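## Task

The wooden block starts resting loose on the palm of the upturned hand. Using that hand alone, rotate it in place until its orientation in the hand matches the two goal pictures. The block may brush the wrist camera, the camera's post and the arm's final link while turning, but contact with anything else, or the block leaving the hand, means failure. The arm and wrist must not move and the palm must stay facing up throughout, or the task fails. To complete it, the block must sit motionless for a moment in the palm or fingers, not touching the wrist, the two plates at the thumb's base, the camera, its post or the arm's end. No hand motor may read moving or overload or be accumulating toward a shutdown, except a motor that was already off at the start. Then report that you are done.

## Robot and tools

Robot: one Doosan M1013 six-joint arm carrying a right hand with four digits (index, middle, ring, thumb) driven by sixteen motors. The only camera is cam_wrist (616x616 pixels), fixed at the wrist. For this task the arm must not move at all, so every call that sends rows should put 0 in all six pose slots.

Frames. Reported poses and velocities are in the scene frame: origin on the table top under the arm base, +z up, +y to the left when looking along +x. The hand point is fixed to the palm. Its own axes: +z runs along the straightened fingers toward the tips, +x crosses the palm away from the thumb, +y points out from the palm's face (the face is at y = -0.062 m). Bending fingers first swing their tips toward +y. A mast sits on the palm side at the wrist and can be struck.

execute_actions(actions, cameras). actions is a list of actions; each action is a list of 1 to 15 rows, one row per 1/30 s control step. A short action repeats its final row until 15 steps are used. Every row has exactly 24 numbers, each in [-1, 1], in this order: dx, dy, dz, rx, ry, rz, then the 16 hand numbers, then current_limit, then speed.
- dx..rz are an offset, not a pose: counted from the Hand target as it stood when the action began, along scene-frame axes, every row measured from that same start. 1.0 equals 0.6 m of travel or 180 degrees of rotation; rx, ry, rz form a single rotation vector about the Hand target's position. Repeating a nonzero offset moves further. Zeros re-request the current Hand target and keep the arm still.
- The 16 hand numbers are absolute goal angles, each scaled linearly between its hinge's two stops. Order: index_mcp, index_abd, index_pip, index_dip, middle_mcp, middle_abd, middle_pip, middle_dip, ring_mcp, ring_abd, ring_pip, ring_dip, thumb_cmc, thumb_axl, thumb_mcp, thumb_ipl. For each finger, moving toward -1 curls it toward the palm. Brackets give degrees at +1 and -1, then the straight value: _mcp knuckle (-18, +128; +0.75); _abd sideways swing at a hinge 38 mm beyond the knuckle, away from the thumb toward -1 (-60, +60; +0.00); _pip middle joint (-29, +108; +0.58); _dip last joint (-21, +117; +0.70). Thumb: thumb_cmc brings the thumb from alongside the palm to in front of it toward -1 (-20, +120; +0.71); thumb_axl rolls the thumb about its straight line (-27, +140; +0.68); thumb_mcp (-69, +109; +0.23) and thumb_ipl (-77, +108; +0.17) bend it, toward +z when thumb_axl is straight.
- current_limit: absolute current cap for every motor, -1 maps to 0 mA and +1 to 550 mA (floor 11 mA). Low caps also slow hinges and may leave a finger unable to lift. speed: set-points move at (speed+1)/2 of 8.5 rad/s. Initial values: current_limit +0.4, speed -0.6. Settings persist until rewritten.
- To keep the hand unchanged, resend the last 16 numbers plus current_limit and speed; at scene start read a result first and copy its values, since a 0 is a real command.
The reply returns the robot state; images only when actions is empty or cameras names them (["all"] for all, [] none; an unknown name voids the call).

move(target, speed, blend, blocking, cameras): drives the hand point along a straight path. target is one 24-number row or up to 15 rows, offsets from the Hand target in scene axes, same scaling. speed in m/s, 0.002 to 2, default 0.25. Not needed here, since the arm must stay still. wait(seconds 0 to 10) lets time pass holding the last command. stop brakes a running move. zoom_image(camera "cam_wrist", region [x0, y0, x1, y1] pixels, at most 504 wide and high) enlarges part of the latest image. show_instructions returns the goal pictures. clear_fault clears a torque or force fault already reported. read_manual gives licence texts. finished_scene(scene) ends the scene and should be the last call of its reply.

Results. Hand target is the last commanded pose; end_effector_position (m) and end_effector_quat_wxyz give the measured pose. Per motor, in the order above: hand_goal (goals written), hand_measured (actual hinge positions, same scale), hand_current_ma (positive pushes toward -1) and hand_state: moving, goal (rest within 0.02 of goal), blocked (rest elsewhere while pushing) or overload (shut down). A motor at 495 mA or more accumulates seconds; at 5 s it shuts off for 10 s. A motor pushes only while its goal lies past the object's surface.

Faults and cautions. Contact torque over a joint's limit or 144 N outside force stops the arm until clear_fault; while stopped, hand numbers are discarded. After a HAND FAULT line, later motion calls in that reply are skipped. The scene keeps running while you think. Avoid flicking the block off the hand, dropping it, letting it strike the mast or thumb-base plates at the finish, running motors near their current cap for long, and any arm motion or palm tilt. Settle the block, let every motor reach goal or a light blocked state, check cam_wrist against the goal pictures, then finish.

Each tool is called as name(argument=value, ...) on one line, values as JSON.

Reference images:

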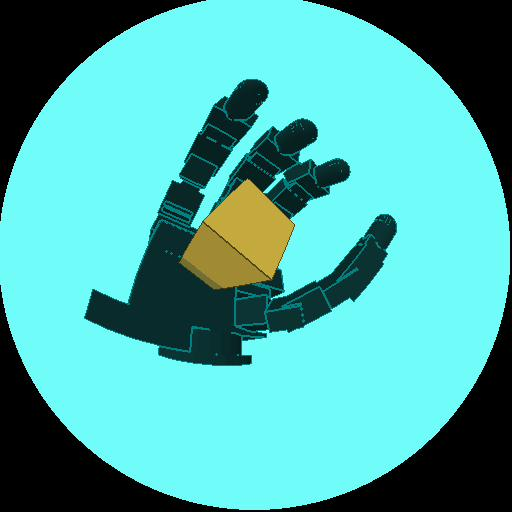

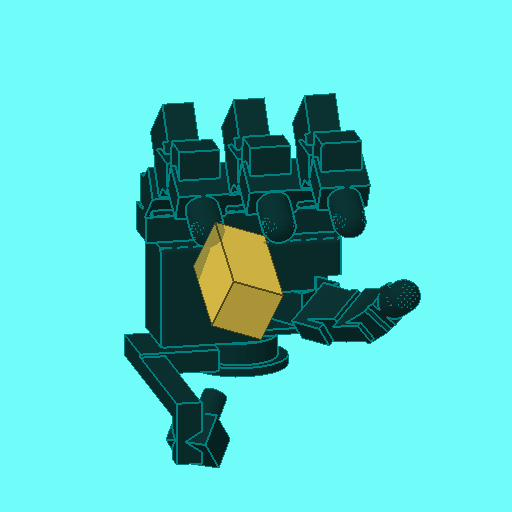

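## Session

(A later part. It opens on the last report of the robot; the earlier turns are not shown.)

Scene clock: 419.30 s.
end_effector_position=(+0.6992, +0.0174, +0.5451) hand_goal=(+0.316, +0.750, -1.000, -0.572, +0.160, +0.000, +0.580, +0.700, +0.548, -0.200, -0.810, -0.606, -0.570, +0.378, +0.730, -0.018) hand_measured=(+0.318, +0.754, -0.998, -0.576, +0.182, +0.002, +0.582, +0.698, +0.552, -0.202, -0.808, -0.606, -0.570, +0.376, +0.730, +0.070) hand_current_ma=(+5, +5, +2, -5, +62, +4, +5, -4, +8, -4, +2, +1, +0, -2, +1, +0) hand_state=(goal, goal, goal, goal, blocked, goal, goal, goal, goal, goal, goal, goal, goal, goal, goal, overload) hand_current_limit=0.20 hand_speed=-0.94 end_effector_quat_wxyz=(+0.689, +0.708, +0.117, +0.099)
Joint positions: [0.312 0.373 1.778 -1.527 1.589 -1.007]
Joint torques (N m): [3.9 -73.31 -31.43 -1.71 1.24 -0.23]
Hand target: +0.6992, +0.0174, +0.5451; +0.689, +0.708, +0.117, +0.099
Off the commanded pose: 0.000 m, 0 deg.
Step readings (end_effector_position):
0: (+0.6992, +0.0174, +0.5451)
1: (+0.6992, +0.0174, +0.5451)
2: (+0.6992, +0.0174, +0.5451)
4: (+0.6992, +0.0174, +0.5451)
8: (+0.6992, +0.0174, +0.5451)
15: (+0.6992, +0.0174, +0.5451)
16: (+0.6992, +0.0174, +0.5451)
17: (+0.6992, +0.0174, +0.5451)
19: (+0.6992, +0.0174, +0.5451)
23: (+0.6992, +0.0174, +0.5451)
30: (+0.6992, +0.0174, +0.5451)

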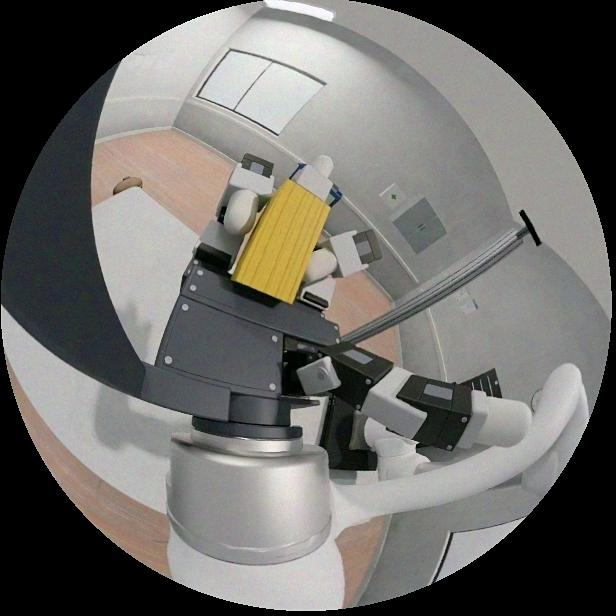

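execute_actions(actions=[[[0,0,0,0,0,0,0.315,0.75,-1,-0.572,0.08,0,0.58,0.7,0.548,-0.2,-0.81,-0.606,-0.57,0.377,0.73,-0.018,0.2,-0.94]],[[0,0,0,0,0,0,0.315,0.75,-1,-0.572,0.0,0,0.58,0.7,0.548,-0.2,-0.81,-0.606,-0.57,0.377,0.73,-0.018,0.2,-0.94]]], cameras=["cam_wrist"])

execute_actions(actions=[[[0,0,0,0,0,0,0.315,0.75,-1,-0.572,-0.06,0,0.58,0.7,0.548,-0.2,-0.81,-0.606,-0.57,0.377,0.73,-0.018,0.2,-0.94]],[[0,0,0,0,0,0,0.315,0.75,-1,-0.572,-0.12,0,0.58,0.7,0.548,-0.2,-0.81,-0.606,-0.57,0.377,0.73,-0.018,0.2,-0.94]]], cameras=["cam_wrist"])

Scene clock: 421.30 s.
end_effector_position=(+0.6992, +0.0174, +0.5451) hand_goal=(+0.316, +0.750, -1.000, -0.572, +0.000, +0.000, +0.580, +0.700, +0.548, -0.200, -0.810, -0.606, -0.570, +0.378, +0.730, -0.018) hand_measured=(+0.316, +0.744, -0.994, -0.564, +0.034, +0.002, +0.582, +0.698, +0.552, -0.202, -0.808, -0.606, -0.570, +0.376, +0.730, +0.070) hand_current_ma=(+1, -10, +9, +14, +106, +4, +5, -4, +8, -4, +2, +1, +0, -2, +1, +0) hand_state=(goal, goal, goal, goal, blocked, goal, goal, goal, goal, goal, goal, goal, goal, goal, goal, overload) hand_current_limit=0.20 hand_speed=-0.94 end_effector_quat_wxyz=(+0.689, +0.708, +0.117, +0.099)
Joint positions: [0.312 0.373 1.778 -1.527 1.589 -1.007]
Joint torques (N m): [3.57 -73.07 -31.65 -1.75 1.31 -0.19]
Hand target: +0.6992, +0.0174, +0.5451; +0.689, +0.708, +0.117, +0.099
Off the commanded pose: 0.000 m, 0 deg.
Step readings (end_effector_position):
0: (+0.6992, +0.0174, +0.5451)
1: (+0.6992, +0.0174, +0.5451)
2: (+0.6992, +0.0174, +0.5451)
4: (+0.6992, +0.0174, +0.5451)
8: (+0.6992, +0.0174, +0.5451)
15: (+0.6992, +0.0174, +0.5451)
16: (+0.6992, +0.0174, +0.5451)
17: (+0.6992, +0.0174, +0.5451)
19: (+0.6992, +0.0174, +0.5451)
23: (+0.6992, +0.0174, +0.5451)
30: (+0.6992, +0.0174, +0.5451)

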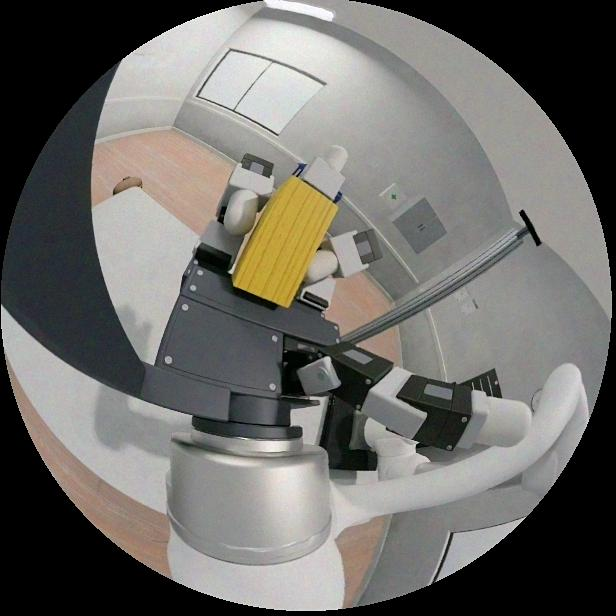

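Scene clock: 422.50 s.
end_effector_position=(+0.6992, +0.0174, +0.5451) hand_goal=(+0.316, +0.750, -1.000, -0.572, -0.120, +0.000, +0.580, +0.700, +0.548, -0.200, -0.810, -0.606, -0.570, +0.378, +0.730, -0.018) hand_measured=(+0.310, +0.732, -0.982, -0.556, -0.074, +0.002, +0.582, +0.698, +0.552, -0.202, -0.808, -0.606, -0.570, +0.376, +0.730, +0.070) hand_current_ma=(-10, -39, +46, +40, +153, +4, +5, -4, +8, -4, +2, +1, +0, -2, +1, +0) hand_state=(goal, goal, goal, goal, blocked, goal, goal, goal, goal, goal, goal, goal, goal, goal, goal, overload) hand_current_limit=0.20 hand_speed=-0.94 end_effector_quat_wxyz=(+0.689, +0.708, +0.117, +0.099)
Joint positions: [0.312 0.373 1.778 -1.527 1.589 -1.007]
Joint torques (N m): [3.95 -73.01 -31.64 -1.75 1.35 -0.25]
Hand target: +0.6992, +0.0174, +0.5451; +0.689, +0.708, +0.117, +0.099
Off the commanded pose: 0.000 m, 0 deg.
Step readings (end_effector_position):
0: (+0.6992, +0.0174, +0.5451)
1: (+0.6992, +0.0174, +0.5451)
2: (+0.6992, +0.0174, +0.5451)
4: (+0.6992, +0.0174, +0.5451)
8: (+0.6992, +0.0174, +0.5451)
15: (+0.6992, +0.0174, +0.5451)
16: (+0.6992, +0.0174, +0.5451)
17: (+0.6992, +0.0174, +0.5451)
19: (+0.6992, +0.0174, +0.5451)
23: (+0.6992, +0.0174, +0.5451)
30: (+0.6992, +0.0174, +0.5451)

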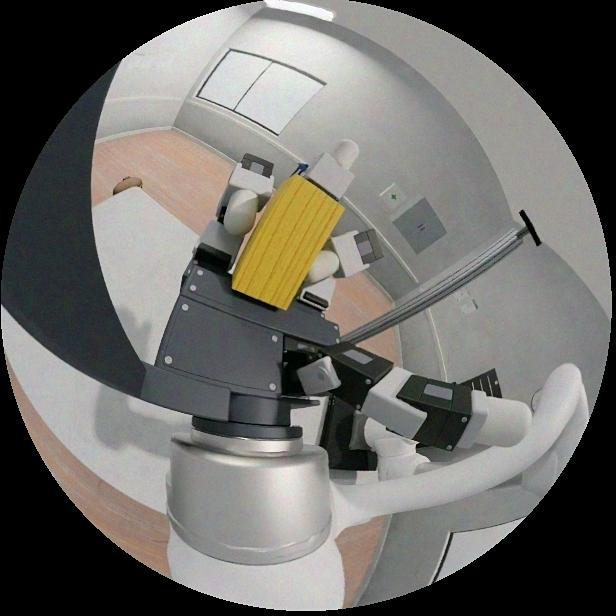

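execute_actions(actions=[[[0,0,0,0,0,0,0.315,0.66,-1,-0.572,-0.12,0,0.58,0.7,0.548,-0.16,-0.81,-0.606,-0.95,0.377,0.73,-0.018,0.2,-0.92]],[[0,0,0,0,0,0,0.315,0.66,-1,-0.572,-0.17,0,0.58,0.7,0.548,-0.16,-0.81,-0.606,-0.95,0.377,0.73,-0.018,0.2,-0.93]],[[0,0,0,0,0,0,0.315,0.66,-1,-0.572,-0.22,0,0.58,0.7,0.548,-0.16,-0.81,-0.606,-0.95,0.377,0.5,-0.018,0.2,-0.93]]], cameras=["cam_wrist"])

Scene clock: 425.63 s.
end_effector_position=(+0.6992, +0.0174, +0.5451) hand_goal=(+0.316, +0.660, -1.000, -0.572, -0.220, +0.000, +0.580, +0.700, +0.548, -0.160, -0.810, -0.606, -0.950, +0.378, +0.500, -0.018) hand_measured=(+0.314, +0.646, -0.982, -0.560, -0.186, +0.002, +0.582, +0.698, +0.552, -0.162, -0.808, -0.606, -0.950, +0.376, +0.504, +0.070) hand_current_ma=(-1, -27, +45, +28, +105, +4, +5, -4, +8, -4, +2, +1, +0, -2, +6, +0) hand_state=(goal, goal, goal, goal, blocked, goal, goal, goal, goal, goal, goal, goal, goal, goal, goal, overload) hand_current_limit=0.20 hand_speed=-0.93 end_effector_quat_wxyz=(+0.689, +0.708, +0.117, +0.099)
Joint positions: [0.312 0.373 1.778 -1.527 1.589 -1.007]
Joint torques (N m): [3.9 -73.29 -31.52 -1.73 1.32 -0.16]
Hand target: +0.6992, +0.0174, +0.5451; +0.689, +0.708, +0.117, +0.099
Off the commanded pose: 0.000 m, 0 deg.
Step readings (end_effector_position):
0: (+0.6992, +0.0174, +0.5451)
1: (+0.6992, +0.0174, +0.5451)
2: (+0.6992, +0.0174, +0.5451)
4: (+0.6992, +0.0174, +0.5451)
8: (+0.6992, +0.0174, +0.5451)
15: (+0.6992, +0.0174, +0.5451)
16: (+0.6992, +0.0174, +0.5451)
17: (+0.6992, +0.0174, +0.5451)
19: (+0.6992, +0.0174, +0.5451)
23: (+0.6992, +0.0174, +0.5451)
30: (+0.6992, +0.0174, +0.5451)
31: (+0.6992, +0.0174, +0.5451)
32: (+0.6992, +0.0174, +0.5451)
34: (+0.6992, +0.0174, +0.5451)
38: (+0.6992, +0.0174, +0.5451)
45: (+0.6992, +0.0174, +0.5451)

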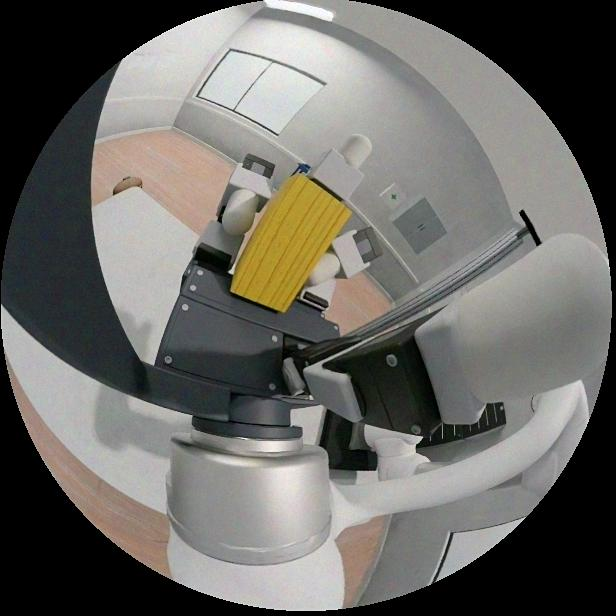

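execute_actions(actions=[[[0,0,0,0,0,0,0.315,0.6,-1,-0.572,-0.26,0,0.58,0.7,0.548,-0.12,-0.81,-0.606,-0.95,0.377,0.35,-0.018,0.2,-0.94]],[[0,0,0,0,0,0,0.315,0.6,-1,-0.572,-0.30,0,0.58,0.7,0.548,-0.12,-0.81,-0.606,-0.95,0.377,0.3,-0.018,0.2,-0.95]],[[0,0,0,0,0,0,0.315,0.6,-1,-0.572,-0.34,0,0.58,0.7,0.548,-0.12,-0.81,-0.606,-0.95,0.377,0.3,-0.018,0.2,-0.95]]], cameras=["cam_wrist"])

Scene clock: 428.27 s.
end_effector_position=(+0.6992, +0.0174, +0.5451) hand_goal=(+0.316, +0.600, -1.000, -0.572, -0.340, +0.000, +0.580, +0.700, +0.548, -0.120, -0.810, -0.606, -0.950, +0.378, +0.300, -0.018) hand_measured=(+0.318, +0.594, -0.988, -0.562, -0.322, +0.002, +0.582, +0.698, +0.552, -0.122, -0.808, -0.606, -0.952, +0.376, +0.302, +0.070) hand_current_ma=(+2, -8, +29, +21, +46, +4, +5, -4, +8, -4, +2, +1, -2, -2, +2, +0) hand_state=(goal, goal, goal, goal, goal, goal, goal, goal, goal, goal, goal, goal, goal, goal, goal, overload) hand_current_limit=0.20 hand_speed=-0.95 end_effector_quat_wxyz=(+0.689, +0.708, +0.117, +0.099)
Joint positions: [0.312 0.373 1.778 -1.527 1.589 -1.007]
Joint torques (N m): [3.89 -73.03 -31.58 -1.74 1.33 -0.19]
Hand target: +0.6992, +0.0174, +0.5451; +0.689, +0.708, +0.117, +0.099
Off the commanded pose: 0.000 m, 0 deg.
Step readings (end_effector_position):
0: (+0.6992, +0.0174, +0.5451)
1: (+0.6992, +0.0174, +0.5451)
2: (+0.6992, +0.0174, +0.5451)
4: (+0.6992, +0.0174, +0.5451)
8: (+0.6992, +0.0174, +0.5451)
15: (+0.6992, +0.0174, +0.5451)
16: (+0.6992, +0.0174, +0.5451)
17: (+0.6992, +0.0174, +0.5451)
19: (+0.6992, +0.0174, +0.5451)
23: (+0.6992, +0.0174, +0.5451)
30: (+0.6992, +0.0174, +0.5451)
31: (+0.6992, +0.0174, +0.5451)
32: (+0.6992, +0.0174, +0.5451)
34: (+0.6992, +0.0174, +0.5451)
38: (+0.6992, +0.0174, +0.5451)
45: (+0.6992, +0.0174, +0.5451)

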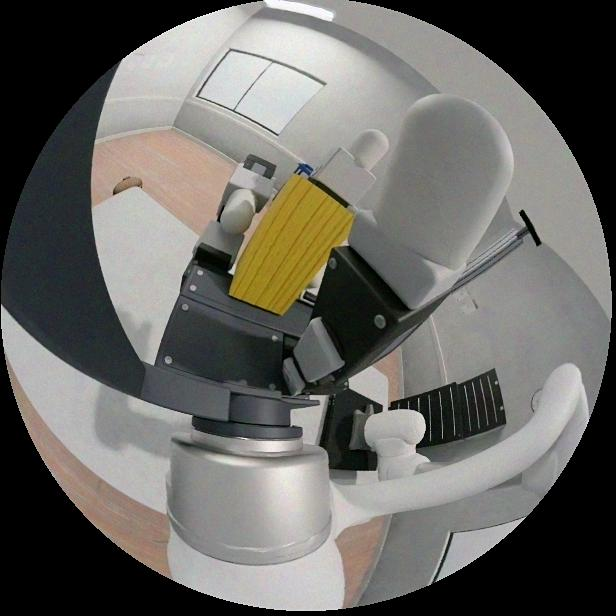

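execute_actions(actions=[[[0,0,0,0,0,0,0.315,0.6,-1,-0.572,-0.39,0,0.58,0.7,0.548,-0.12,-0.81,-0.606,-0.95,0.377,0.3,-0.018,0.2,-0.95]],[[0,0,0,0,0,0,0.315,0.6,-1,-0.572,-0.44,0,0.58,0.7,0.548,-0.12,-0.81,-0.606,-0.95,0.377,0.3,-0.018,0.2,-0.95]],[[0,0,0,0,0,0,0.315,0.6,-1,-0.572,-0.48,0,0.58,0.7,0.548,-0.12,-0.81,-0.606,-0.95,0.377,0.3,-0.018,0.2,-0.96]]], cameras=["cam_wrist"])

Scene clock: 430.33 s.
end_effector_position=(+0.6992, +0.0174, +0.5451) hand_goal=(+0.316, +0.600, -1.000, -0.572, -0.480, +0.000, +0.580, +0.700, +0.548, -0.120, -0.810, -0.606, -0.950, +0.378, +0.300, -0.018) hand_measured=(+0.318, +0.594, -0.992, -0.566, -0.470, +0.002, +0.582, +0.698, +0.552, -0.122, -0.808, -0.606, -0.952, +0.376, +0.302, +0.070) hand_current_ma=(+2, -8, +14, +13, +24, +4, +5, -4, +8, -4, +2, +1, -2, -2, +2, +0) hand_state=(goal, goal, goal, goal, goal, goal, goal, goal, goal, goal, goal, goal, goal, goal, goal, overload) hand_current_limit=0.20 hand_speed=-0.96 end_effector_quat_wxyz=(+0.689, +0.708, +0.117, +0.099)
Joint positions: [0.312 0.373 1.778 -1.527 1.589 -1.007]
Joint torques (N m): [3.9 -73.42 -31.82 -1.69 1.32 -0.09]
Hand target: +0.6992, +0.0174, +0.5451; +0.689, +0.708, +0.117, +0.099
Off the commanded pose: 0.000 m, 0 deg.
Step readings (end_effector_position):
0: (+0.6992, +0.0174, +0.5451)
1: (+0.6992, +0.0174, +0.5451)
2: (+0.6992, +0.0174, +0.5451)
4: (+0.6992, +0.0174, +0.5451)
8: (+0.6992, +0.0174, +0.5451)
15: (+0.6992, +0.0174, +0.5451)
16: (+0.6992, +0.0174, +0.5451)
17: (+0.6992, +0.0174, +0.5451)
19: (+0.6992, +0.0174, +0.5451)
23: (+0.6992, +0.0174, +0.5451)
30: (+0.6992, +0.0174, +0.5451)
31: (+0.6992, +0.0174, +0.5451)
32: (+0.6992, +0.0174, +0.5451)
34: (+0.6992, +0.0174, +0.5451)
38: (+0.6992, +0.0174, +0.5451)
45: (+0.6992, +0.0174, +0.5451)

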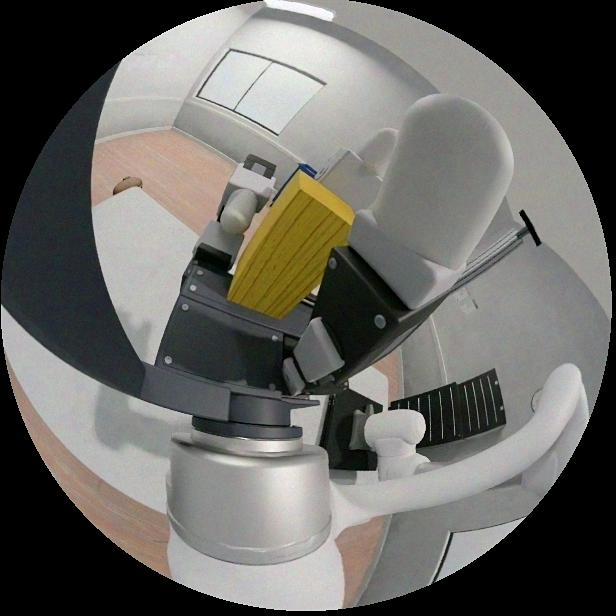

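zoom_image(camera="cam_wrist", region=[200, 150, 400, 350])

Scaled by 2.520 from the camera's 616x616 image, which has a finer 880x880 frame.

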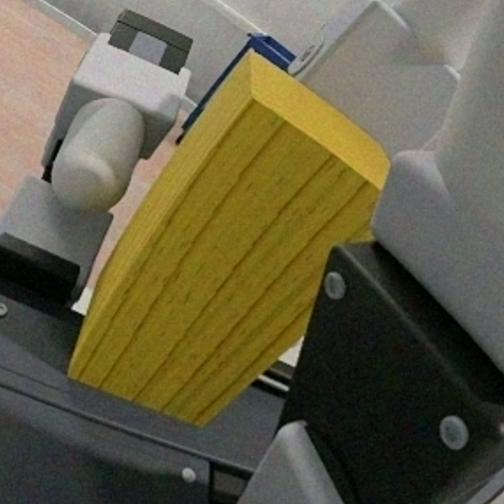

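execute_actions(actions=[[[0,0,0,0,0,0,0.25,0.4,-1,-0.51,-0.48,0,0.58,0.7,0.50,-0.02,-0.9,-0.5,-0.95,0.377,0.3,-0.018,0.2,-0.88]],[[0,0,0,0,0,0,0.08,0.35,-1,-0.38,-0.48,0,0.58,0.7,0.38,0.0,-1,-0.3,-0.95,0.377,0.3,-0.018,0.2,-0.88]],[[0,0,0,0,0,0,-0.08,0.35,-1,-0.235,-0.48,0,0.58,0.7,0.27,0.0,-1,-0.22,-0.95,0.377,0.3,-0.018,0.2,-0.88]],[[0,0,0,0,0,0,-0.08,0.6,-1,-0.235,-0.48,0,0.58,0.7,0.27,-0.15,-1,-0.22,-0.95,0.377,0.3,-0.018,0.2,-0.88]]], cameras=["cam_wrist"])

Scene clock: 440.10 s.
end_effector_position=(+0.6992, +0.0174, +0.5451) hand_goal=(-0.080, +0.600, -1.000, -0.234, -0.480, +0.000, +0.580, +0.700, +0.270, -0.150, -1.000, -0.220, -0.950, +0.378, +0.300, -0.018) hand_measured=(-0.074, +0.598, -1.000, -0.236, -0.472, +0.002, +0.582, +0.698, +0.282, -0.148, -1.000, -0.222, -0.952, +0.376, +0.302, +0.070) hand_current_ma=(+14, -4, +1, -3, +16, +4, +5, -4, +31, +3, +1, -5, -2, -2, +2, +0) hand_state=(goal, goal, goal, goal, goal, goal, goal, goal, goal, goal, goal, goal, goal, goal, goal, overload) hand_current_limit=0.20 hand_speed=-0.88 end_effector_quat_wxyz=(+0.689, +0.708, +0.117, +0.099)
Joint positions: [0.312 0.373 1.778 -1.527 1.589 -1.007]
Joint torques (N m): [3.77 -73.37 -31.59 -1.66 1.2 -0.19]
Hand target: +0.6992, +0.0174, +0.5451; +0.689, +0.708, +0.117, +0.099
Off the commanded pose: 0.000 m, 0 deg.
Step readings (end_effector_position):
0: (+0.6992, +0.0174, +0.5451)
1: (+0.6992, +0.0174, +0.5451)
2: (+0.6992, +0.0174, +0.5451)
4: (+0.6992, +0.0174, +0.5451)
8: (+0.6992, +0.0174, +0.5451)
15: (+0.6992, +0.0174, +0.5451)
16: (+0.6992, +0.0174, +0.5451)
17: (+0.6992, +0.0174, +0.5451)
19: (+0.6992, +0.0174, +0.5451)
23: (+0.6992, +0.0174, +0.5451)
30: (+0.6992, +0.0174, +0.5451)
31: (+0.6992, +0.0174, +0.5451)
32: (+0.6992, +0.0174, +0.5451)
34: (+0.6992, +0.0174, +0.5451)
38: (+0.6992, +0.0174, +0.5451)
45: (+0.6992, +0.0174, +0.5451)
46: (+0.6992, +0.0174, +0.5451)
47: (+0.6992, +0.0174, +0.5451)
49: (+0.6992, +0.0174, +0.5451)
53: (+0.6992, +0.0174, +0.5451)
60: (+0.6992, +0.0174, +0.5451)

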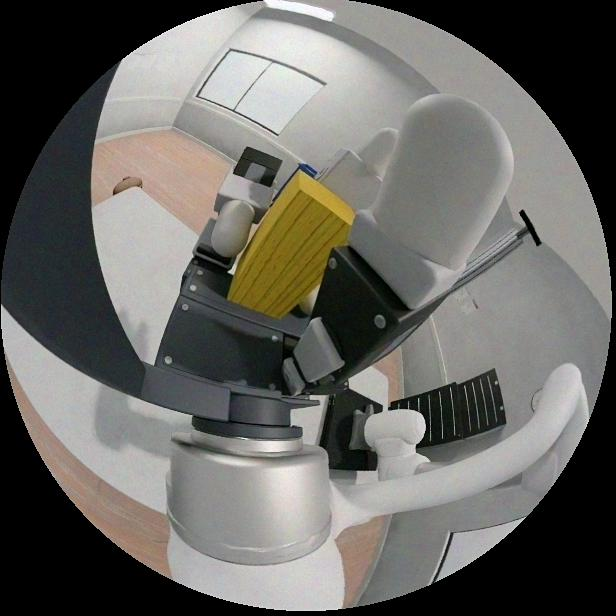

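execute_actions(actions=[[[0,0,0,0,0,0,-0.08,0.72,-1,-0.235,-0.48,0,0.58,0.7,0.27,-0.24,-1,-0.22,-0.95,0.377,0.3,-0.018,0.2,-0.93]],[[0,0,0,0,0,0,-0.08,0.79,-1,-0.235,-0.48,0,0.58,0.7,0.27,-0.31,-1,-0.22,-0.95,0.377,0.3,-0.018,0.2,-0.94]],[[0,0,0,0,0,0,-0.08,0.83,-1,-0.235,-0.48,0,0.58,0.7,0.27,-0.35,-1,-0.22,-0.95,0.377,0.3,-0.018,0.2,-0.94]]], cameras=["cam_wrist"])

Scene clock: 442.37 s.
end_effector_position=(+0.6992, +0.0174, +0.5451) hand_goal=(-0.080, +0.830, -1.000, -0.234, -0.480, +0.000, +0.580, +0.700, +0.270, -0.350, -1.000, -0.220, -0.950, +0.378, +0.300, -0.018) hand_measured=(-0.080, +0.786, -0.990, -0.234, -0.474, +0.002, +0.582, +0.698, +0.282, -0.312, -0.996, -0.222, -0.952, +0.376, +0.302, +0.070) hand_current_ma=(-1, -112, +20, +0, +14, +4, +5, -4, +29, +95, +7, -3, -2, -2, +2, +0) hand_state=(goal, blocked, goal, goal, goal, goal, goal, goal, goal, blocked, goal, goal, goal, goal, goal, overload) hand_current_limit=0.20 hand_speed=-0.94 end_effector_quat_wxyz=(+0.689, +0.708, +0.117, +0.099)
Joint positions: [0.312 0.373 1.778 -1.527 1.589 -1.007]
Joint torques (N m): [3.81 -73.51 -31.71 -1.72 1.28 -0.16]
Hand target: +0.6992, +0.0174, +0.5451; +0.689, +0.708, +0.117, +0.099
Off the commanded pose: 0.000 m, 0 deg.
Step readings (end_effector_position):
0: (+0.6992, +0.0174, +0.5451)
1: (+0.6992, +0.0174, +0.5451)
2: (+0.6992, +0.0174, +0.5451)
4: (+0.6992, +0.0174, +0.5451)
8: (+0.6992, +0.0174, +0.5451)
15: (+0.6992, +0.0174, +0.5451)
16: (+0.6992, +0.0174, +0.5451)
17: (+0.6992, +0.0174, +0.5451)
19: (+0.6992, +0.0174, +0.5451)
23: (+0.6992, +0.0174, +0.5451)
30: (+0.6992, +0.0174, +0.5451)
31: (+0.6992, +0.0174, +0.5451)
32: (+0.6992, +0.0174, +0.5451)
34: (+0.6992, +0.0174, +0.5451)
38: (+0.6992, +0.0174, +0.5451)
45: (+0.6992, +0.0174, +0.5451)

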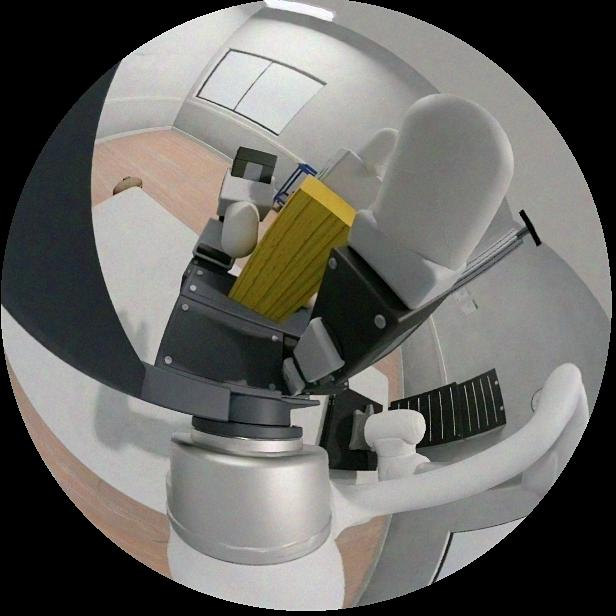

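execute_actions(actions=[[[0,0,0,0,0,0,-0.08,0.86,-1,-0.235,-0.48,0,0.58,0.7,0.27,-0.38,-1,-0.22,-0.95,0.377,0.42,-0.018,0.2,-0.94]],[[0,0,0,0,0,0,-0.14,0.86,-1,-0.145,-0.5,0,0.58,0.7,0.197,-0.38,-1,-0.163,-0.95,0.377,0.45,-0.018,0.2,-0.93]],[[0,0,0,0,0,0,-0.20,0.86,-1,-0.053,-0.52,0,0.58,0.7,0.124,-0.38,-1,-0.106,-0.95,0.377,0.45,-0.018,0.2,-0.93]]], cameras=["cam_wrist"])

Scene clock: 445.27 s.
end_effector_position=(+0.6992, +0.0174, +0.5451) hand_goal=(-0.200, +0.860, -1.000, -0.052, -0.520, +0.000, +0.580, +0.700, +0.124, -0.380, -1.000, -0.106, -0.950, +0.378, +0.450, -0.018) hand_measured=(-0.202, +0.834, -0.982, -0.052, -0.516, +0.002, +0.582, +0.698, +0.140, -0.356, -0.990, -0.108, -0.952, +0.376, +0.448, +0.070) hand_current_ma=(-1, -61, +45, +1, +9, +4, +5, -4, +42, +53, +19, -3, -2, -2, -3, +0) hand_state=(goal, blocked, goal, goal, goal, goal, goal, goal, goal, blocked, goal, goal, goal, goal, goal, overload) hand_current_limit=0.20 hand_speed=-0.93 end_effector_quat_wxyz=(+0.689, +0.708, +0.117, +0.099)
Joint positions: [0.312 0.373 1.778 -1.527 1.589 -1.007]
Joint torques (N m): [3.74 -73.64 -31.7 -1.62 1.25 -0.12]
Hand target: +0.6992, +0.0174, +0.5451; +0.689, +0.708, +0.117, +0.099
Off the commanded pose: 0.000 m, 0 deg.
Step readings (end_effector_position):
0: (+0.6992, +0.0174, +0.5451)
1: (+0.6992, +0.0174, +0.5451)
2: (+0.6992, +0.0174, +0.5451)
4: (+0.6992, +0.0174, +0.5451)
8: (+0.6992, +0.0174, +0.5451)
15: (+0.6992, +0.0174, +0.5451)
16: (+0.6992, +0.0174, +0.5451)
17: (+0.6992, +0.0174, +0.5451)
19: (+0.6992, +0.0174, +0.5451)
23: (+0.6992, +0.0174, +0.5451)
30: (+0.6992, +0.0174, +0.5451)
31: (+0.6992, +0.0174, +0.5451)
32: (+0.6992, +0.0174, +0.5451)
34: (+0.6992, +0.0174, +0.5451)
38: (+0.6992, +0.0174, +0.5451)
45: (+0.6992, +0.0174, +0.5451)

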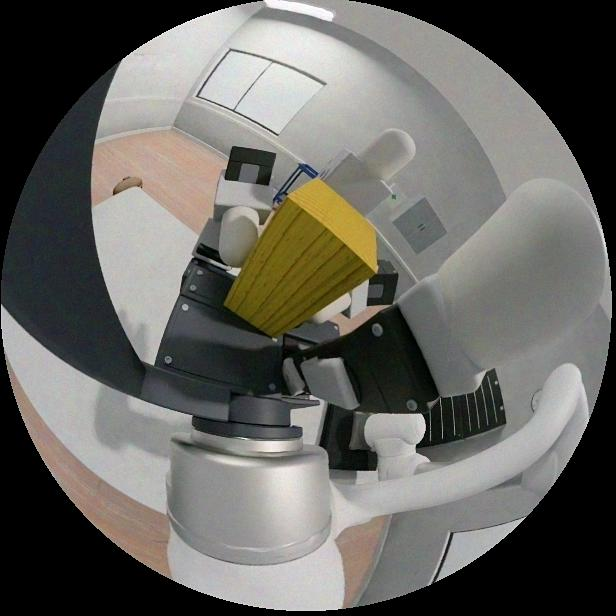

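execute_actions(actions=[[[0,0,0,0,0,0,-0.20,0.90,-1,-0.053,-0.52,0,0.58,0.7,0.124,-0.42,-1,-0.106,-0.95,0.377,0.5,-0.018,0.2,-0.94]],[[0,0,0,0,0,0,-0.265,0.90,-1,0.046,-0.56,0,0.58,0.7,0.042,-0.42,-1,-0.042,-0.95,0.377,0.55,-0.018,0.2,-0.93]],[[0,0,0,0,0,0,-0.33,0.90,-1,0.145,-0.6,0,0.58,0.7,-0.041,-0.42,-1,0.022,-0.95,0.377,0.55,-0.018,0.2,-0.93]]], cameras=["cam_wrist"])

Scene clock: 448.60 s.
end_effector_position=(+0.6992, +0.0174, +0.5451) hand_goal=(-0.330, +0.900, -1.000, +0.146, -0.600, +0.000, +0.580, +0.700, -0.040, -0.420, -1.000, +0.022, -0.950, +0.378, +0.550, -0.018) hand_measured=(-0.318, +0.890, -0.998, +0.130, -0.598, +0.002, +0.582, +0.698, -0.022, -0.408, -0.994, +0.022, -0.952, +0.378, +0.548, +0.070) hand_current_ma=(+26, -18, +4, -37, +4, +4, +5, -4, +46, +23, +12, +0, -4, -1, -2, +0) hand_state=(goal, goal, goal, goal, goal, goal, goal, goal, goal, goal, goal, goal, goal, goal, goal, overload) hand_current_limit=0.20 hand_speed=-0.93 end_effector_quat_wxyz=(+0.689, +0.708, +0.117, +0.099)
Joint positions: [0.312 0.373 1.778 -1.527 1.589 -1.007]
Joint torques (N m): [3.93 -73.4 -31.52 -1.69 1.22 -0.1]
Hand target: +0.6992, +0.0174, +0.5451; +0.689, +0.708, +0.117, +0.099
Off the commanded pose: 0.000 m, 0 deg.
Step readings (end_effector_position):
0: (+0.6992, +0.0174, +0.5451)
1: (+0.6992, +0.0174, +0.5451)
2: (+0.6992, +0.0174, +0.5451)
4: (+0.6992, +0.0174, +0.5451)
8: (+0.6992, +0.0174, +0.5451)
15: (+0.6992, +0.0174, +0.5451)
16: (+0.6992, +0.0174, +0.5451)
17: (+0.6992, +0.0174, +0.5451)
19: (+0.6992, +0.0174, +0.5451)
23: (+0.6992, +0.0174, +0.5451)
30: (+0.6992, +0.0174, +0.5451)
31: (+0.6992, +0.0174, +0.5451)
32: (+0.6992, +0.0174, +0.5451)
34: (+0.6992, +0.0174, +0.5451)
38: (+0.6992, +0.0174, +0.5451)
45: (+0.6992, +0.0174, +0.5451)

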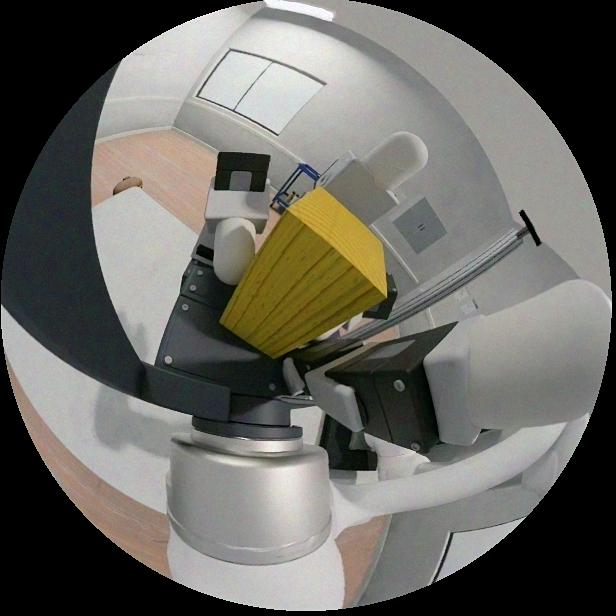

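zoom_image(camera="cam_wrist", region=[200, 170, 410, 380])

Scaled by 2.400 from the camera's 616x616 image, which has a finer 880x880 frame.

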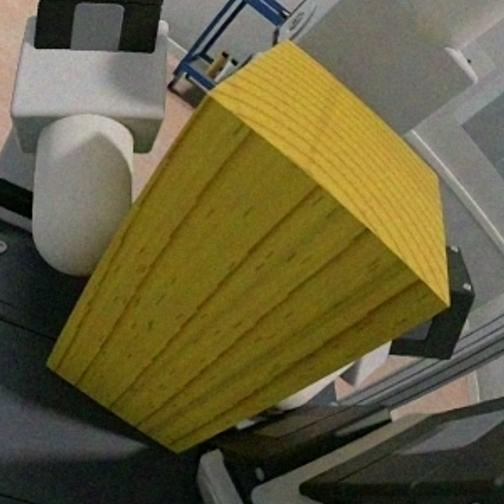

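show_instructions()

Reference images for this scene: goal picture from the wrist camera place, goal picture looking into the palm.

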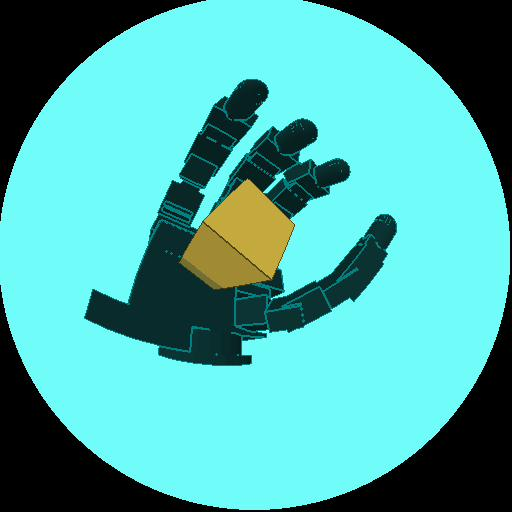

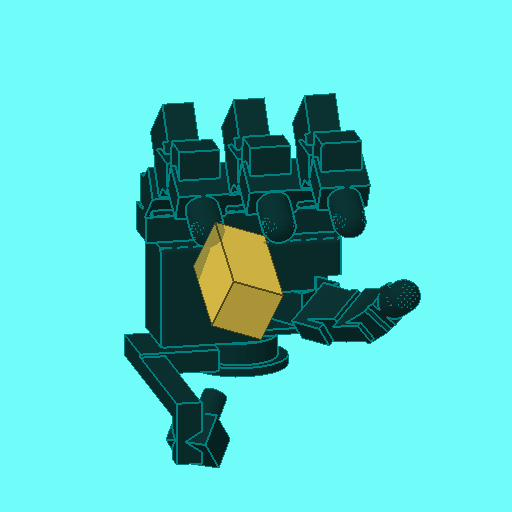

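execute_actions(actions=[[[0,0,0,0,0,0,-0.33,0.90,-1,0.145,-0.2,0,0.58,0.7,-0.041,-0.42,-1,0.022,-0.95,0.377,0.5,-0.018,0.2,-0.88]],[[0,0,0,0,0,0,-0.33,0.90,-1,0.145,0.1,0,0.58,0.7,-0.041,-0.42,-1,0.022,-0.95,0.377,0.45,-0.018,0.2,-0.86]],[[0,0,0,0,0,0,-0.33,0.90,-1,0.145,0.1,0,0.16,-0.727,-0.041,-0.42,-1,0.022,-0.95,0.377,0.45,-0.018,0.2,-0.86]],[[0,0,0,0,0,0,-0.33,0.90,-1,0.145,0.0,0,0.16,-0.727,-0.041,-0.42,-1,0.022,-0.95,0.377,0.45,-0.018,0.2,-0.92]],[[0,0,0,0,0,0,-0.33,0.90,-1,0.145,-0.05,0,0.16,-0.727,-0.041,-0.42,-1,0.022,-0.95,0.377,0.45,-0.018,0.2,-0.95]]], cameras=["cam_wrist"])

Scene clock: 485.17 s.
end_effector_position=(+0.6992, +0.0174, +0.5451) hand_goal=(-0.330, +0.900, -1.000, +0.146, -0.050, +0.000, +0.160, -0.726, -0.040, -0.420, -1.000, +0.022, -0.950, +0.378, +0.450, -0.018) hand_measured=(-0.330, +0.890, -0.998, +0.142, -0.036, +0.002, +0.164, -0.286, -0.028, -0.410, -0.994, +0.022, -0.952, +0.378, +0.452, +0.070) hand_current_ma=(-1, -18, +2, -9, +31, +4, +6, +10, +31, +19, +12, +0, -4, -1, +6, +0) hand_state=(goal, goal, goal, goal, goal, goal, goal, moving, goal, goal, goal, goal, goal, goal, goal, overload) hand_current_limit=0.20 hand_speed=-0.95 end_effector_quat_wxyz=(+0.689, +0.708, +0.117, +0.099)
Joint positions: [0.312 0.373 1.778 -1.527 1.589 -1.007]
Joint torques (N m): [3.96 -73.55 -31.72 -1.64 1.21 -0.13]
Hand target: +0.6992, +0.0174, +0.5451; +0.689, +0.708, +0.117, +0.099
Off the commanded pose: 0.000 m, 0 deg.
not at rest: the robot was still moving 3 seconds after this call's last action.
Step readings (end_effector_position):
0: (+0.6992, +0.0174, +0.5451)
1: (+0.6992, +0.0174, +0.5451)
2: (+0.6992, +0.0174, +0.5451)
4: (+0.6992, +0.0174, +0.5451)
8: (+0.6992, +0.0174, +0.5451)
15: (+0.6992, +0.0174, +0.5451)
16: (+0.6992, +0.0174, +0.5451)
17: (+0.6992, +0.0174, +0.5451)
19: (+0.6992, +0.0174, +0.5451)
23: (+0.6992, +0.0174, +0.5451)
30: (+0.6992, +0.0174, +0.5451)
31: (+0.6992, +0.0174, +0.5451)
32: (+0.6992, +0.0174, +0.5451)
34: (+0.6992, +0.0174, +0.5451)
38: (+0.6992, +0.0174, +0.5451)
45: (+0.6992, +0.0174, +0.5451)
46: (+0.6992, +0.0174, +0.5451)
47: (+0.6992, +0.0174, +0.5451)
49: (+0.6992, +0.0174, +0.5451)
53: (+0.6992, +0.0174, +0.5451)
60: (+0.6992, +0.0174, +0.5451)
61: (+0.6992, +0.0174, +0.5451)
62: (+0.6992, +0.0174, +0.5451)
64: (+0.6992, +0.0174, +0.5451)
68: (+0.6992, +0.0174, +0.5451)
75: (+0.6992, +0.0174, +0.5451)

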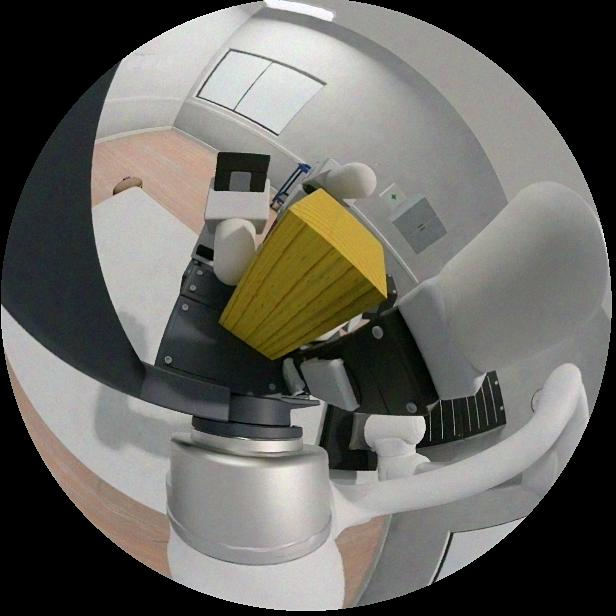

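execute_actions(actions=[[[0,0,0,0,0,0,-0.33,0.90,-1,0.145,-0.05,0,0.16,-0.727,-0.041,-0.42,-1,0.022,-0.95,0.377,0.45,-0.018,0.2,-0.88]],[[0,0,0,0,0,0,-0.33,0.90,-1,0.145,-0.09,0,0.16,-0.727,-0.041,-0.42,-1,0.022,-0.95,0.377,0.45,-0.018,0.2,-0.94]],[[0,0,0,0,0,0,-0.33,0.90,-1,0.145,-0.13,0,0.16,-0.727,-0.041,-0.42,-1,0.022,-0.95,0.377,0.45,-0.018,0.2,-0.96]]], cameras=["cam_wrist"])

Scene clock: 487.37 s.
end_effector_position=(+0.6992, +0.0174, +0.5451) hand_goal=(-0.330, +0.900, -1.000, +0.146, -0.130, +0.000, +0.160, -0.726, -0.040, -0.420, -1.000, +0.022, -0.950, +0.378, +0.450, -0.018) hand_measured=(-0.330, +0.890, -0.998, +0.142, -0.118, +0.002, +0.164, -0.724, -0.028, -0.410, -0.994, +0.022, -0.952, +0.378, +0.452, +0.070) hand_current_ma=(-1, -18, +2, -9, +26, +4, +5, +4, +31, +19, +12, +0, -4, -1, +6, +0) hand_state=(goal, goal, goal, goal, goal, goal, goal, goal, goal, goal, goal, goal, goal, goal, goal, overload) hand_current_limit=0.20 hand_speed=-0.96 end_effector_quat_wxyz=(+0.689, +0.708, +0.117, +0.099)
Joint positions: [0.312 0.373 1.778 -1.527 1.589 -1.007]
Joint torques (N m): [4.27 -73.32 -31.65 -1.7 1.28 -0.18]
Hand target: +0.6992, +0.0174, +0.5451; +0.689, +0.708, +0.117, +0.099
Off the commanded pose: 0.000 m, 0 deg.
Step readings (end_effector_position):
0: (+0.6992, +0.0174, +0.5451)
1: (+0.6992, +0.0174, +0.5451)
2: (+0.6992, +0.0174, +0.5451)
4: (+0.6992, +0.0174, +0.5451)
8: (+0.6992, +0.0174, +0.5451)
15: (+0.6992, +0.0174, +0.5451)
16: (+0.6992, +0.0174, +0.5451)
17: (+0.6992, +0.0174, +0.5451)
19: (+0.6992, +0.0174, +0.5451)
23: (+0.6992, +0.0174, +0.5451)
30: (+0.6992, +0.0174, +0.5451)
31: (+0.6992, +0.0174, +0.5451)
32: (+0.6992, +0.0174, +0.5451)
34: (+0.6992, +0.0174, +0.5451)
38: (+0.6992, +0.0174, +0.5451)
45: (+0.6992, +0.0174, +0.5451)

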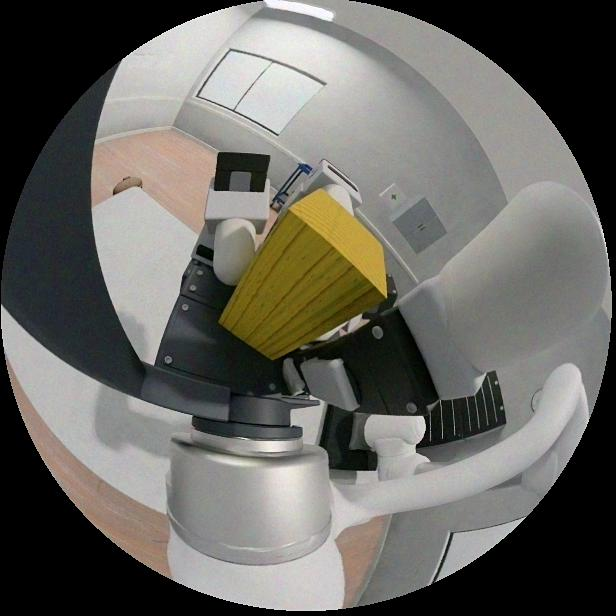

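execute_actions(actions=[[[0,0,0,0,0,0,-0.33,0.90,-1,0.145,-0.16,0,0.16,-0.727,-0.041,-0.42,-1,0.022,-0.95,0.377,0.45,-0.018,0.2,-0.965]],[[0,0,0,0,0,0,-0.33,0.90,-1,0.145,-0.19,0,0.16,-0.727,-0.041,-0.42,-1,0.022,-0.95,0.377,0.45,-0.018,0.2,-0.965]],[[0,0,0,0,0,0,-0.33,0.90,-1,0.145,-0.22,0,0.16,-0.727,-0.041,-0.42,-1,0.022,-0.95,0.377,0.45,-0.018,0.2,-0.965]]], cameras=["cam_wrist"])

Scene clock: 489.67 s.
end_effector_position=(+0.6992, +0.0174, +0.5451) hand_goal=(-0.330, +0.900, -1.000, +0.146, -0.220, +0.000, +0.160, -0.726, -0.040, -0.420, -1.000, +0.022, -0.950, +0.378, +0.450, -0.018) hand_measured=(-0.330, +0.890, -0.998, +0.142, -0.210, +0.002, +0.162, -0.724, -0.028, -0.410, -0.994, +0.022, -0.952, +0.378, +0.452, +0.070) hand_current_ma=(-1, -18, +2, -9, +21, +4, +4, +4, +31, +19, +12, +0, -4, -1, +6, +0) hand_state=(goal, goal, goal, goal, goal, goal, goal, goal, goal, goal, goal, goal, goal, goal, goal, overload) hand_current_limit=0.20 hand_speed=-0.96 end_effector_quat_wxyz=(+0.689, +0.708, +0.117, +0.099)
Joint positions: [0.312 0.373 1.778 -1.527 1.589 -1.007]
Joint torques (N m): [4.15 -73.12 -31.67 -1.68 1.15 -0.14]
Hand target: +0.6992, +0.0174, +0.5451; +0.689, +0.708, +0.117, +0.099
Off the commanded pose: 0.000 m, 0 deg.
Step readings (end_effector_position):
0: (+0.6992, +0.0174, +0.5451)
1: (+0.6992, +0.0174, +0.5451)
2: (+0.6992, +0.0174, +0.5451)
4: (+0.6992, +0.0174, +0.5451)
8: (+0.6992, +0.0174, +0.5451)
15: (+0.6992, +0.0174, +0.5451)
16: (+0.6992, +0.0174, +0.5451)
17: (+0.6992, +0.0174, +0.5451)
19: (+0.6992, +0.0174, +0.5451)
23: (+0.6992, +0.0174, +0.5451)
30: (+0.6992, +0.0174, +0.5451)
31: (+0.6992, +0.0174, +0.5451)
32: (+0.6992, +0.0174, +0.5451)
34: (+0.6992, +0.0174, +0.5451)
38: (+0.6992, +0.0174, +0.5451)
45: (+0.6992, +0.0174, +0.5451)

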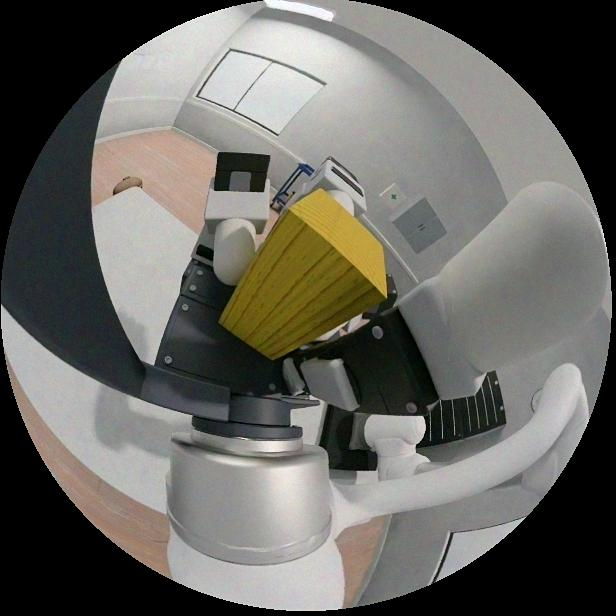

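execute_actions(actions=[[[0,0,0,0,0,0,-0.33,0.90,-1,0.145,-0.25,0,0.16,-0.727,-0.041,-0.42,-1,0.022,-0.95,0.377,0.45,-0.018,0.2,-0.97]],[[0,0,0,0,0,0,-0.33,0.90,-1,0.145,-0.28,0,0.16,-0.727,-0.041,-0.42,-1,0.022,-0.95,0.377,0.45,-0.018,0.2,-0.97]],[[0,0,0,0,0,0,-0.33,0.90,-1,0.145,-0.31,0,0.16,-0.727,-0.041,-0.42,-1,0.022,-0.95,0.377,0.45,-0.018,0.2,-0.97]]], cameras=["cam_wrist"])

Scene clock: 492.13 s.
end_effector_position=(+0.6992, +0.0174, +0.5451) hand_goal=(-0.330, +0.900, -1.000, +0.146, -0.310, +0.000, +0.160, -0.726, -0.040, -0.420, -1.000, +0.022, -0.950, +0.378, +0.450, -0.018) hand_measured=(-0.330, +0.894, -0.998, +0.144, -0.274, +0.002, +0.166, -0.724, -0.028, -0.410, -0.994, +0.022, -0.952, +0.378, +0.452, +0.070) hand_current_ma=(-1, -8, +2, -3, +109, +4, +11, +4, +26, +17, +12, +1, -4, -1, +6, +0) hand_state=(goal, goal, goal, goal, blocked, goal, goal, goal, goal, goal, goal, goal, goal, goal, goal, overload) hand_current_limit=0.20 hand_speed=-0.97 end_effector_quat_wxyz=(+0.689, +0.708, +0.117, +0.099)
Joint positions: [0.312 0.373 1.778 -1.527 1.589 -1.007]
Joint torques (N m): [4 -73.26 -31.78 -1.63 1.21 -0.18]
Hand target: +0.6992, +0.0174, +0.5451; +0.689, +0.708, +0.117, +0.099
Off the commanded pose: 0.000 m, 0 deg.
Step readings (end_effector_position):
0: (+0.6992, +0.0174, +0.5451)
1: (+0.6992, +0.0174, +0.5451)
2: (+0.6992, +0.0174, +0.5451)
4: (+0.6992, +0.0174, +0.5451)
8: (+0.6992, +0.0174, +0.5451)
15: (+0.6992, +0.0174, +0.5451)
16: (+0.6992, +0.0174, +0.5451)
17: (+0.6992, +0.0174, +0.5451)
19: (+0.6992, +0.0174, +0.5451)
23: (+0.6992, +0.0174, +0.5451)
30: (+0.6992, +0.0174, +0.5451)
31: (+0.6992, +0.0174, +0.5451)
32: (+0.6992, +0.0174, +0.5451)
34: (+0.6992, +0.0174, +0.5451)
38: (+0.6992, +0.0174, +0.5451)
45: (+0.6992, +0.0174, +0.5451)

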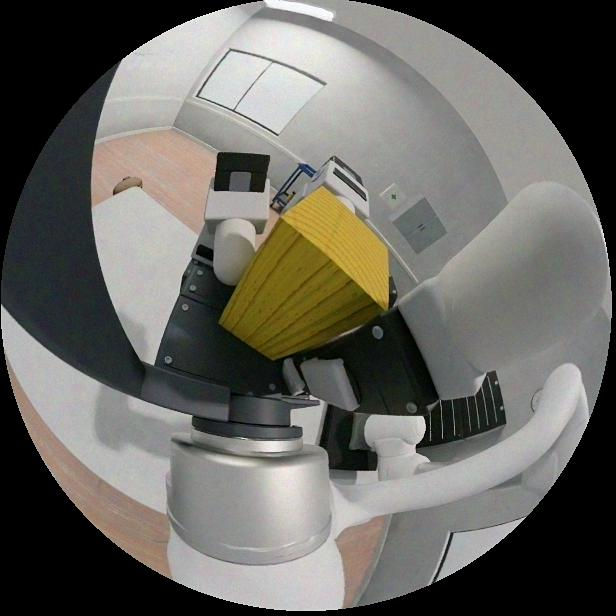

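execute_actions(actions=[[[0,0,0,0,0,0,-0.33,0.90,-1,0.145,-0.34,0,0.16,-0.727,-0.041,-0.42,-1,0.022,-0.95,0.377,0.45,-0.018,0.2,-0.97]],[[0,0,0,0,0,0,-0.33,0.90,-1,0.145,-0.37,0,0.16,-0.727,-0.041,-0.42,-1,0.022,-0.95,0.377,0.45,-0.018,0.2,-0.97]]], cameras=["cam_wrist"])

zoom_image(camera="cam_wrist", region=[200, 170, 410, 380])

Scene clock: 494.27 s.
end_effector_position=(+0.6992, +0.0174, +0.5451) hand_goal=(-0.330, +0.900, -1.000, +0.146, -0.370, +0.000, +0.160, -0.726, -0.040, -0.420, -1.000, +0.022, -0.950, +0.378, +0.450, -0.018) hand_measured=(-0.330, +0.896, -0.998, +0.144, -0.298, +0.002, +0.176, -0.724, -0.030, -0.412, -0.994, +0.022, -0.952, +0.378, +0.454, +0.070) hand_current_ma=(-1, -7, +2, -1, +261, +4, +37, +4, +22, +16, +12, +1, -2, +0, +10, +0) hand_state=(goal, goal, goal, goal, blocked, goal, goal, goal, goal, goal, goal, goal, goal, goal, goal, overload) hand_current_limit=0.20 hand_speed=-0.97 end_effector_quat_wxyz=(+0.689, +0.708, +0.117, +0.099)
Joint positions: [0.312 0.373 1.778 -1.527 1.589 -1.007]
Joint torques (N m): [3.81 -73.28 -31.73 -1.68 1.18 -0.09]
Hand target: +0.6992, +0.0174, +0.5451; +0.689, +0.708, +0.117, +0.099
Off the commanded pose: 0.000 m, 0 deg.
Step readings (end_effector_position):
0: (+0.6992, +0.0174, +0.5451)
1: (+0.6992, +0.0174, +0.5451)
2: (+0.6992, +0.0174, +0.5451)
4: (+0.6992, +0.0174, +0.5451)
8: (+0.6992, +0.0174, +0.5451)
15: (+0.6992, +0.0174, +0.5451)
16: (+0.6992, +0.0174, +0.5451)
17: (+0.6992, +0.0174, +0.5451)
19: (+0.6992, +0.0174, +0.5451)
23: (+0.6992, +0.0174, +0.5451)
30: (+0.6992, +0.0174, +0.5451)

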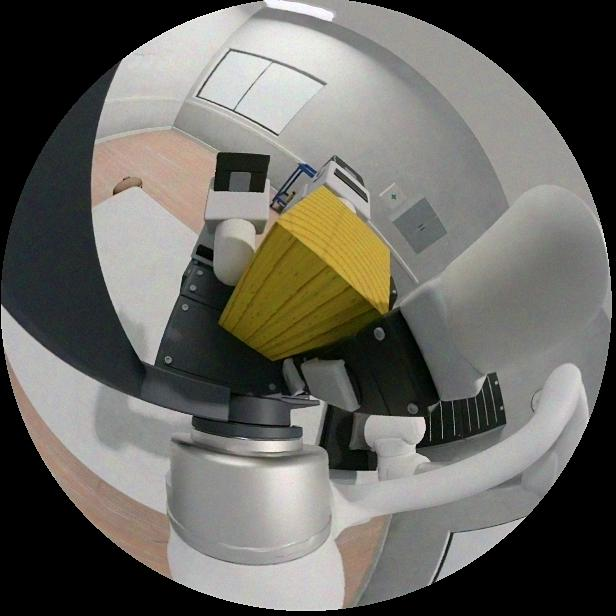

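Scaled by 2.400 from the camera's 616x616 image, which has a finer 880x880 frame.

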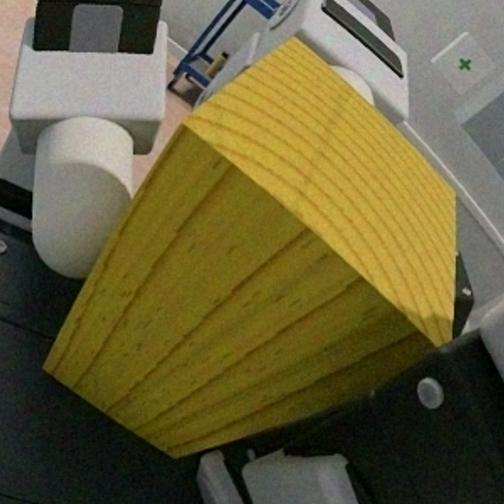

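execute_actions(actions=[[[0,0,0,0,0,0,-0.33,0.90,-1,0.145,-0.345,0,0.16,-0.727,-0.041,-0.42,-1,0.022,-0.95,0.377,0.5,-0.018,0.2,-0.96]],[[0,0,0,0,0,0,-0.33,0.90,-1,0.145,-0.345,0,0.16,-0.727,-0.041,-0.42,-1,0.022,-0.95,0.377,0.62,-0.018,0.2,-0.93]]], cameras=["cam_wrist"])

Scene clock: 498.73 s.
end_effector_position=(+0.6992, +0.0174, +0.5451) hand_goal=(-0.330, +0.900, -1.000, +0.146, -0.344, +0.000, +0.160, -0.726, -0.040, -0.420, -1.000, +0.022, -0.950, +0.378, +0.620, -0.018) hand_measured=(-0.312, +0.910, -0.998, +0.146, -0.318, +0.002, +0.176, -0.724, -0.030, -0.412, -0.986, +0.026, -0.942, +0.382, +0.606, +0.070) hand_current_ma=(+47, +16, +2, +0, +76, +4, +36, +4, +22, +16, +31, +7, +16, +10, -43, +0) hand_state=(goal, goal, goal, goal, blocked, goal, goal, goal, goal, goal, goal, goal, goal, goal, goal, overload) hand_current_limit=0.20 hand_speed=-0.93 end_effector_quat_wxyz=(+0.689, +0.708, +0.117, +0.099)
Joint positions: [0.312 0.373 1.778 -1.527 1.589 -1.007]
Joint torques (N m): [3.84 -72.81 -31.71 -1.71 1.28 -0.14]
Hand target: +0.6992, +0.0174, +0.5451; +0.689, +0.708, +0.117, +0.099
Off the commanded pose: 0.000 m, 0 deg.
Step readings (end_effector_position):
0: (+0.6992, +0.0174, +0.5451)
1: (+0.6992, +0.0174, +0.5451)
2: (+0.6992, +0.0174, +0.5451)
4: (+0.6992, +0.0174, +0.5451)
8: (+0.6992, +0.0174, +0.5451)
15: (+0.6992, +0.0174, +0.5451)
16: (+0.6992, +0.0174, +0.5451)
17: (+0.6992, +0.0174, +0.5451)
19: (+0.6992, +0.0174, +0.5451)
23: (+0.6992, +0.0174, +0.5451)
30: (+0.6992, +0.0174, +0.5451)

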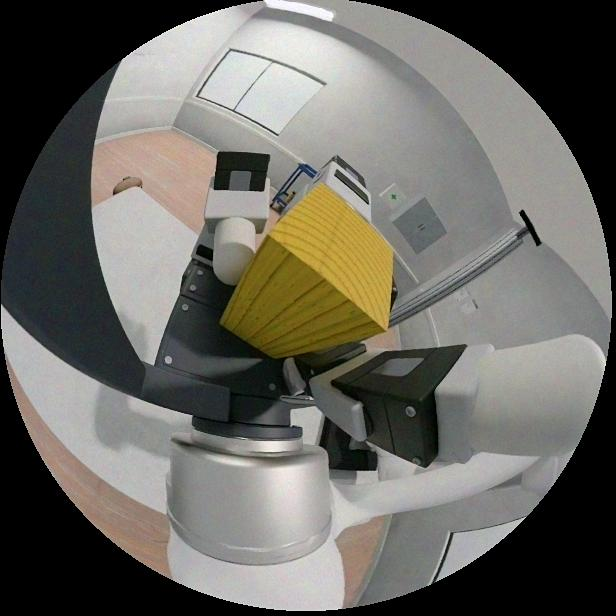

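zoom_image(camera="cam_wrist", region=[200, 170, 410, 380])

Scaled by 2.400 from the camera's 616x616 image, which has a finer 880x880 frame.

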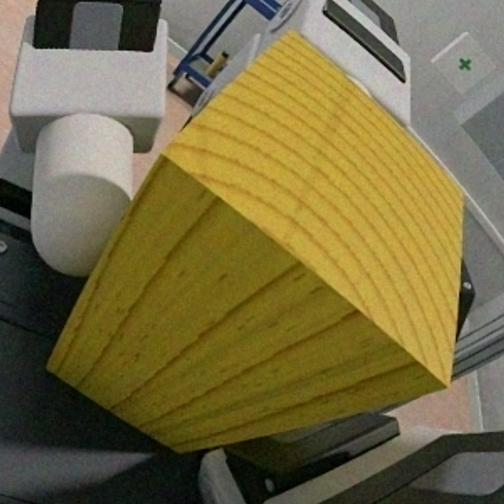

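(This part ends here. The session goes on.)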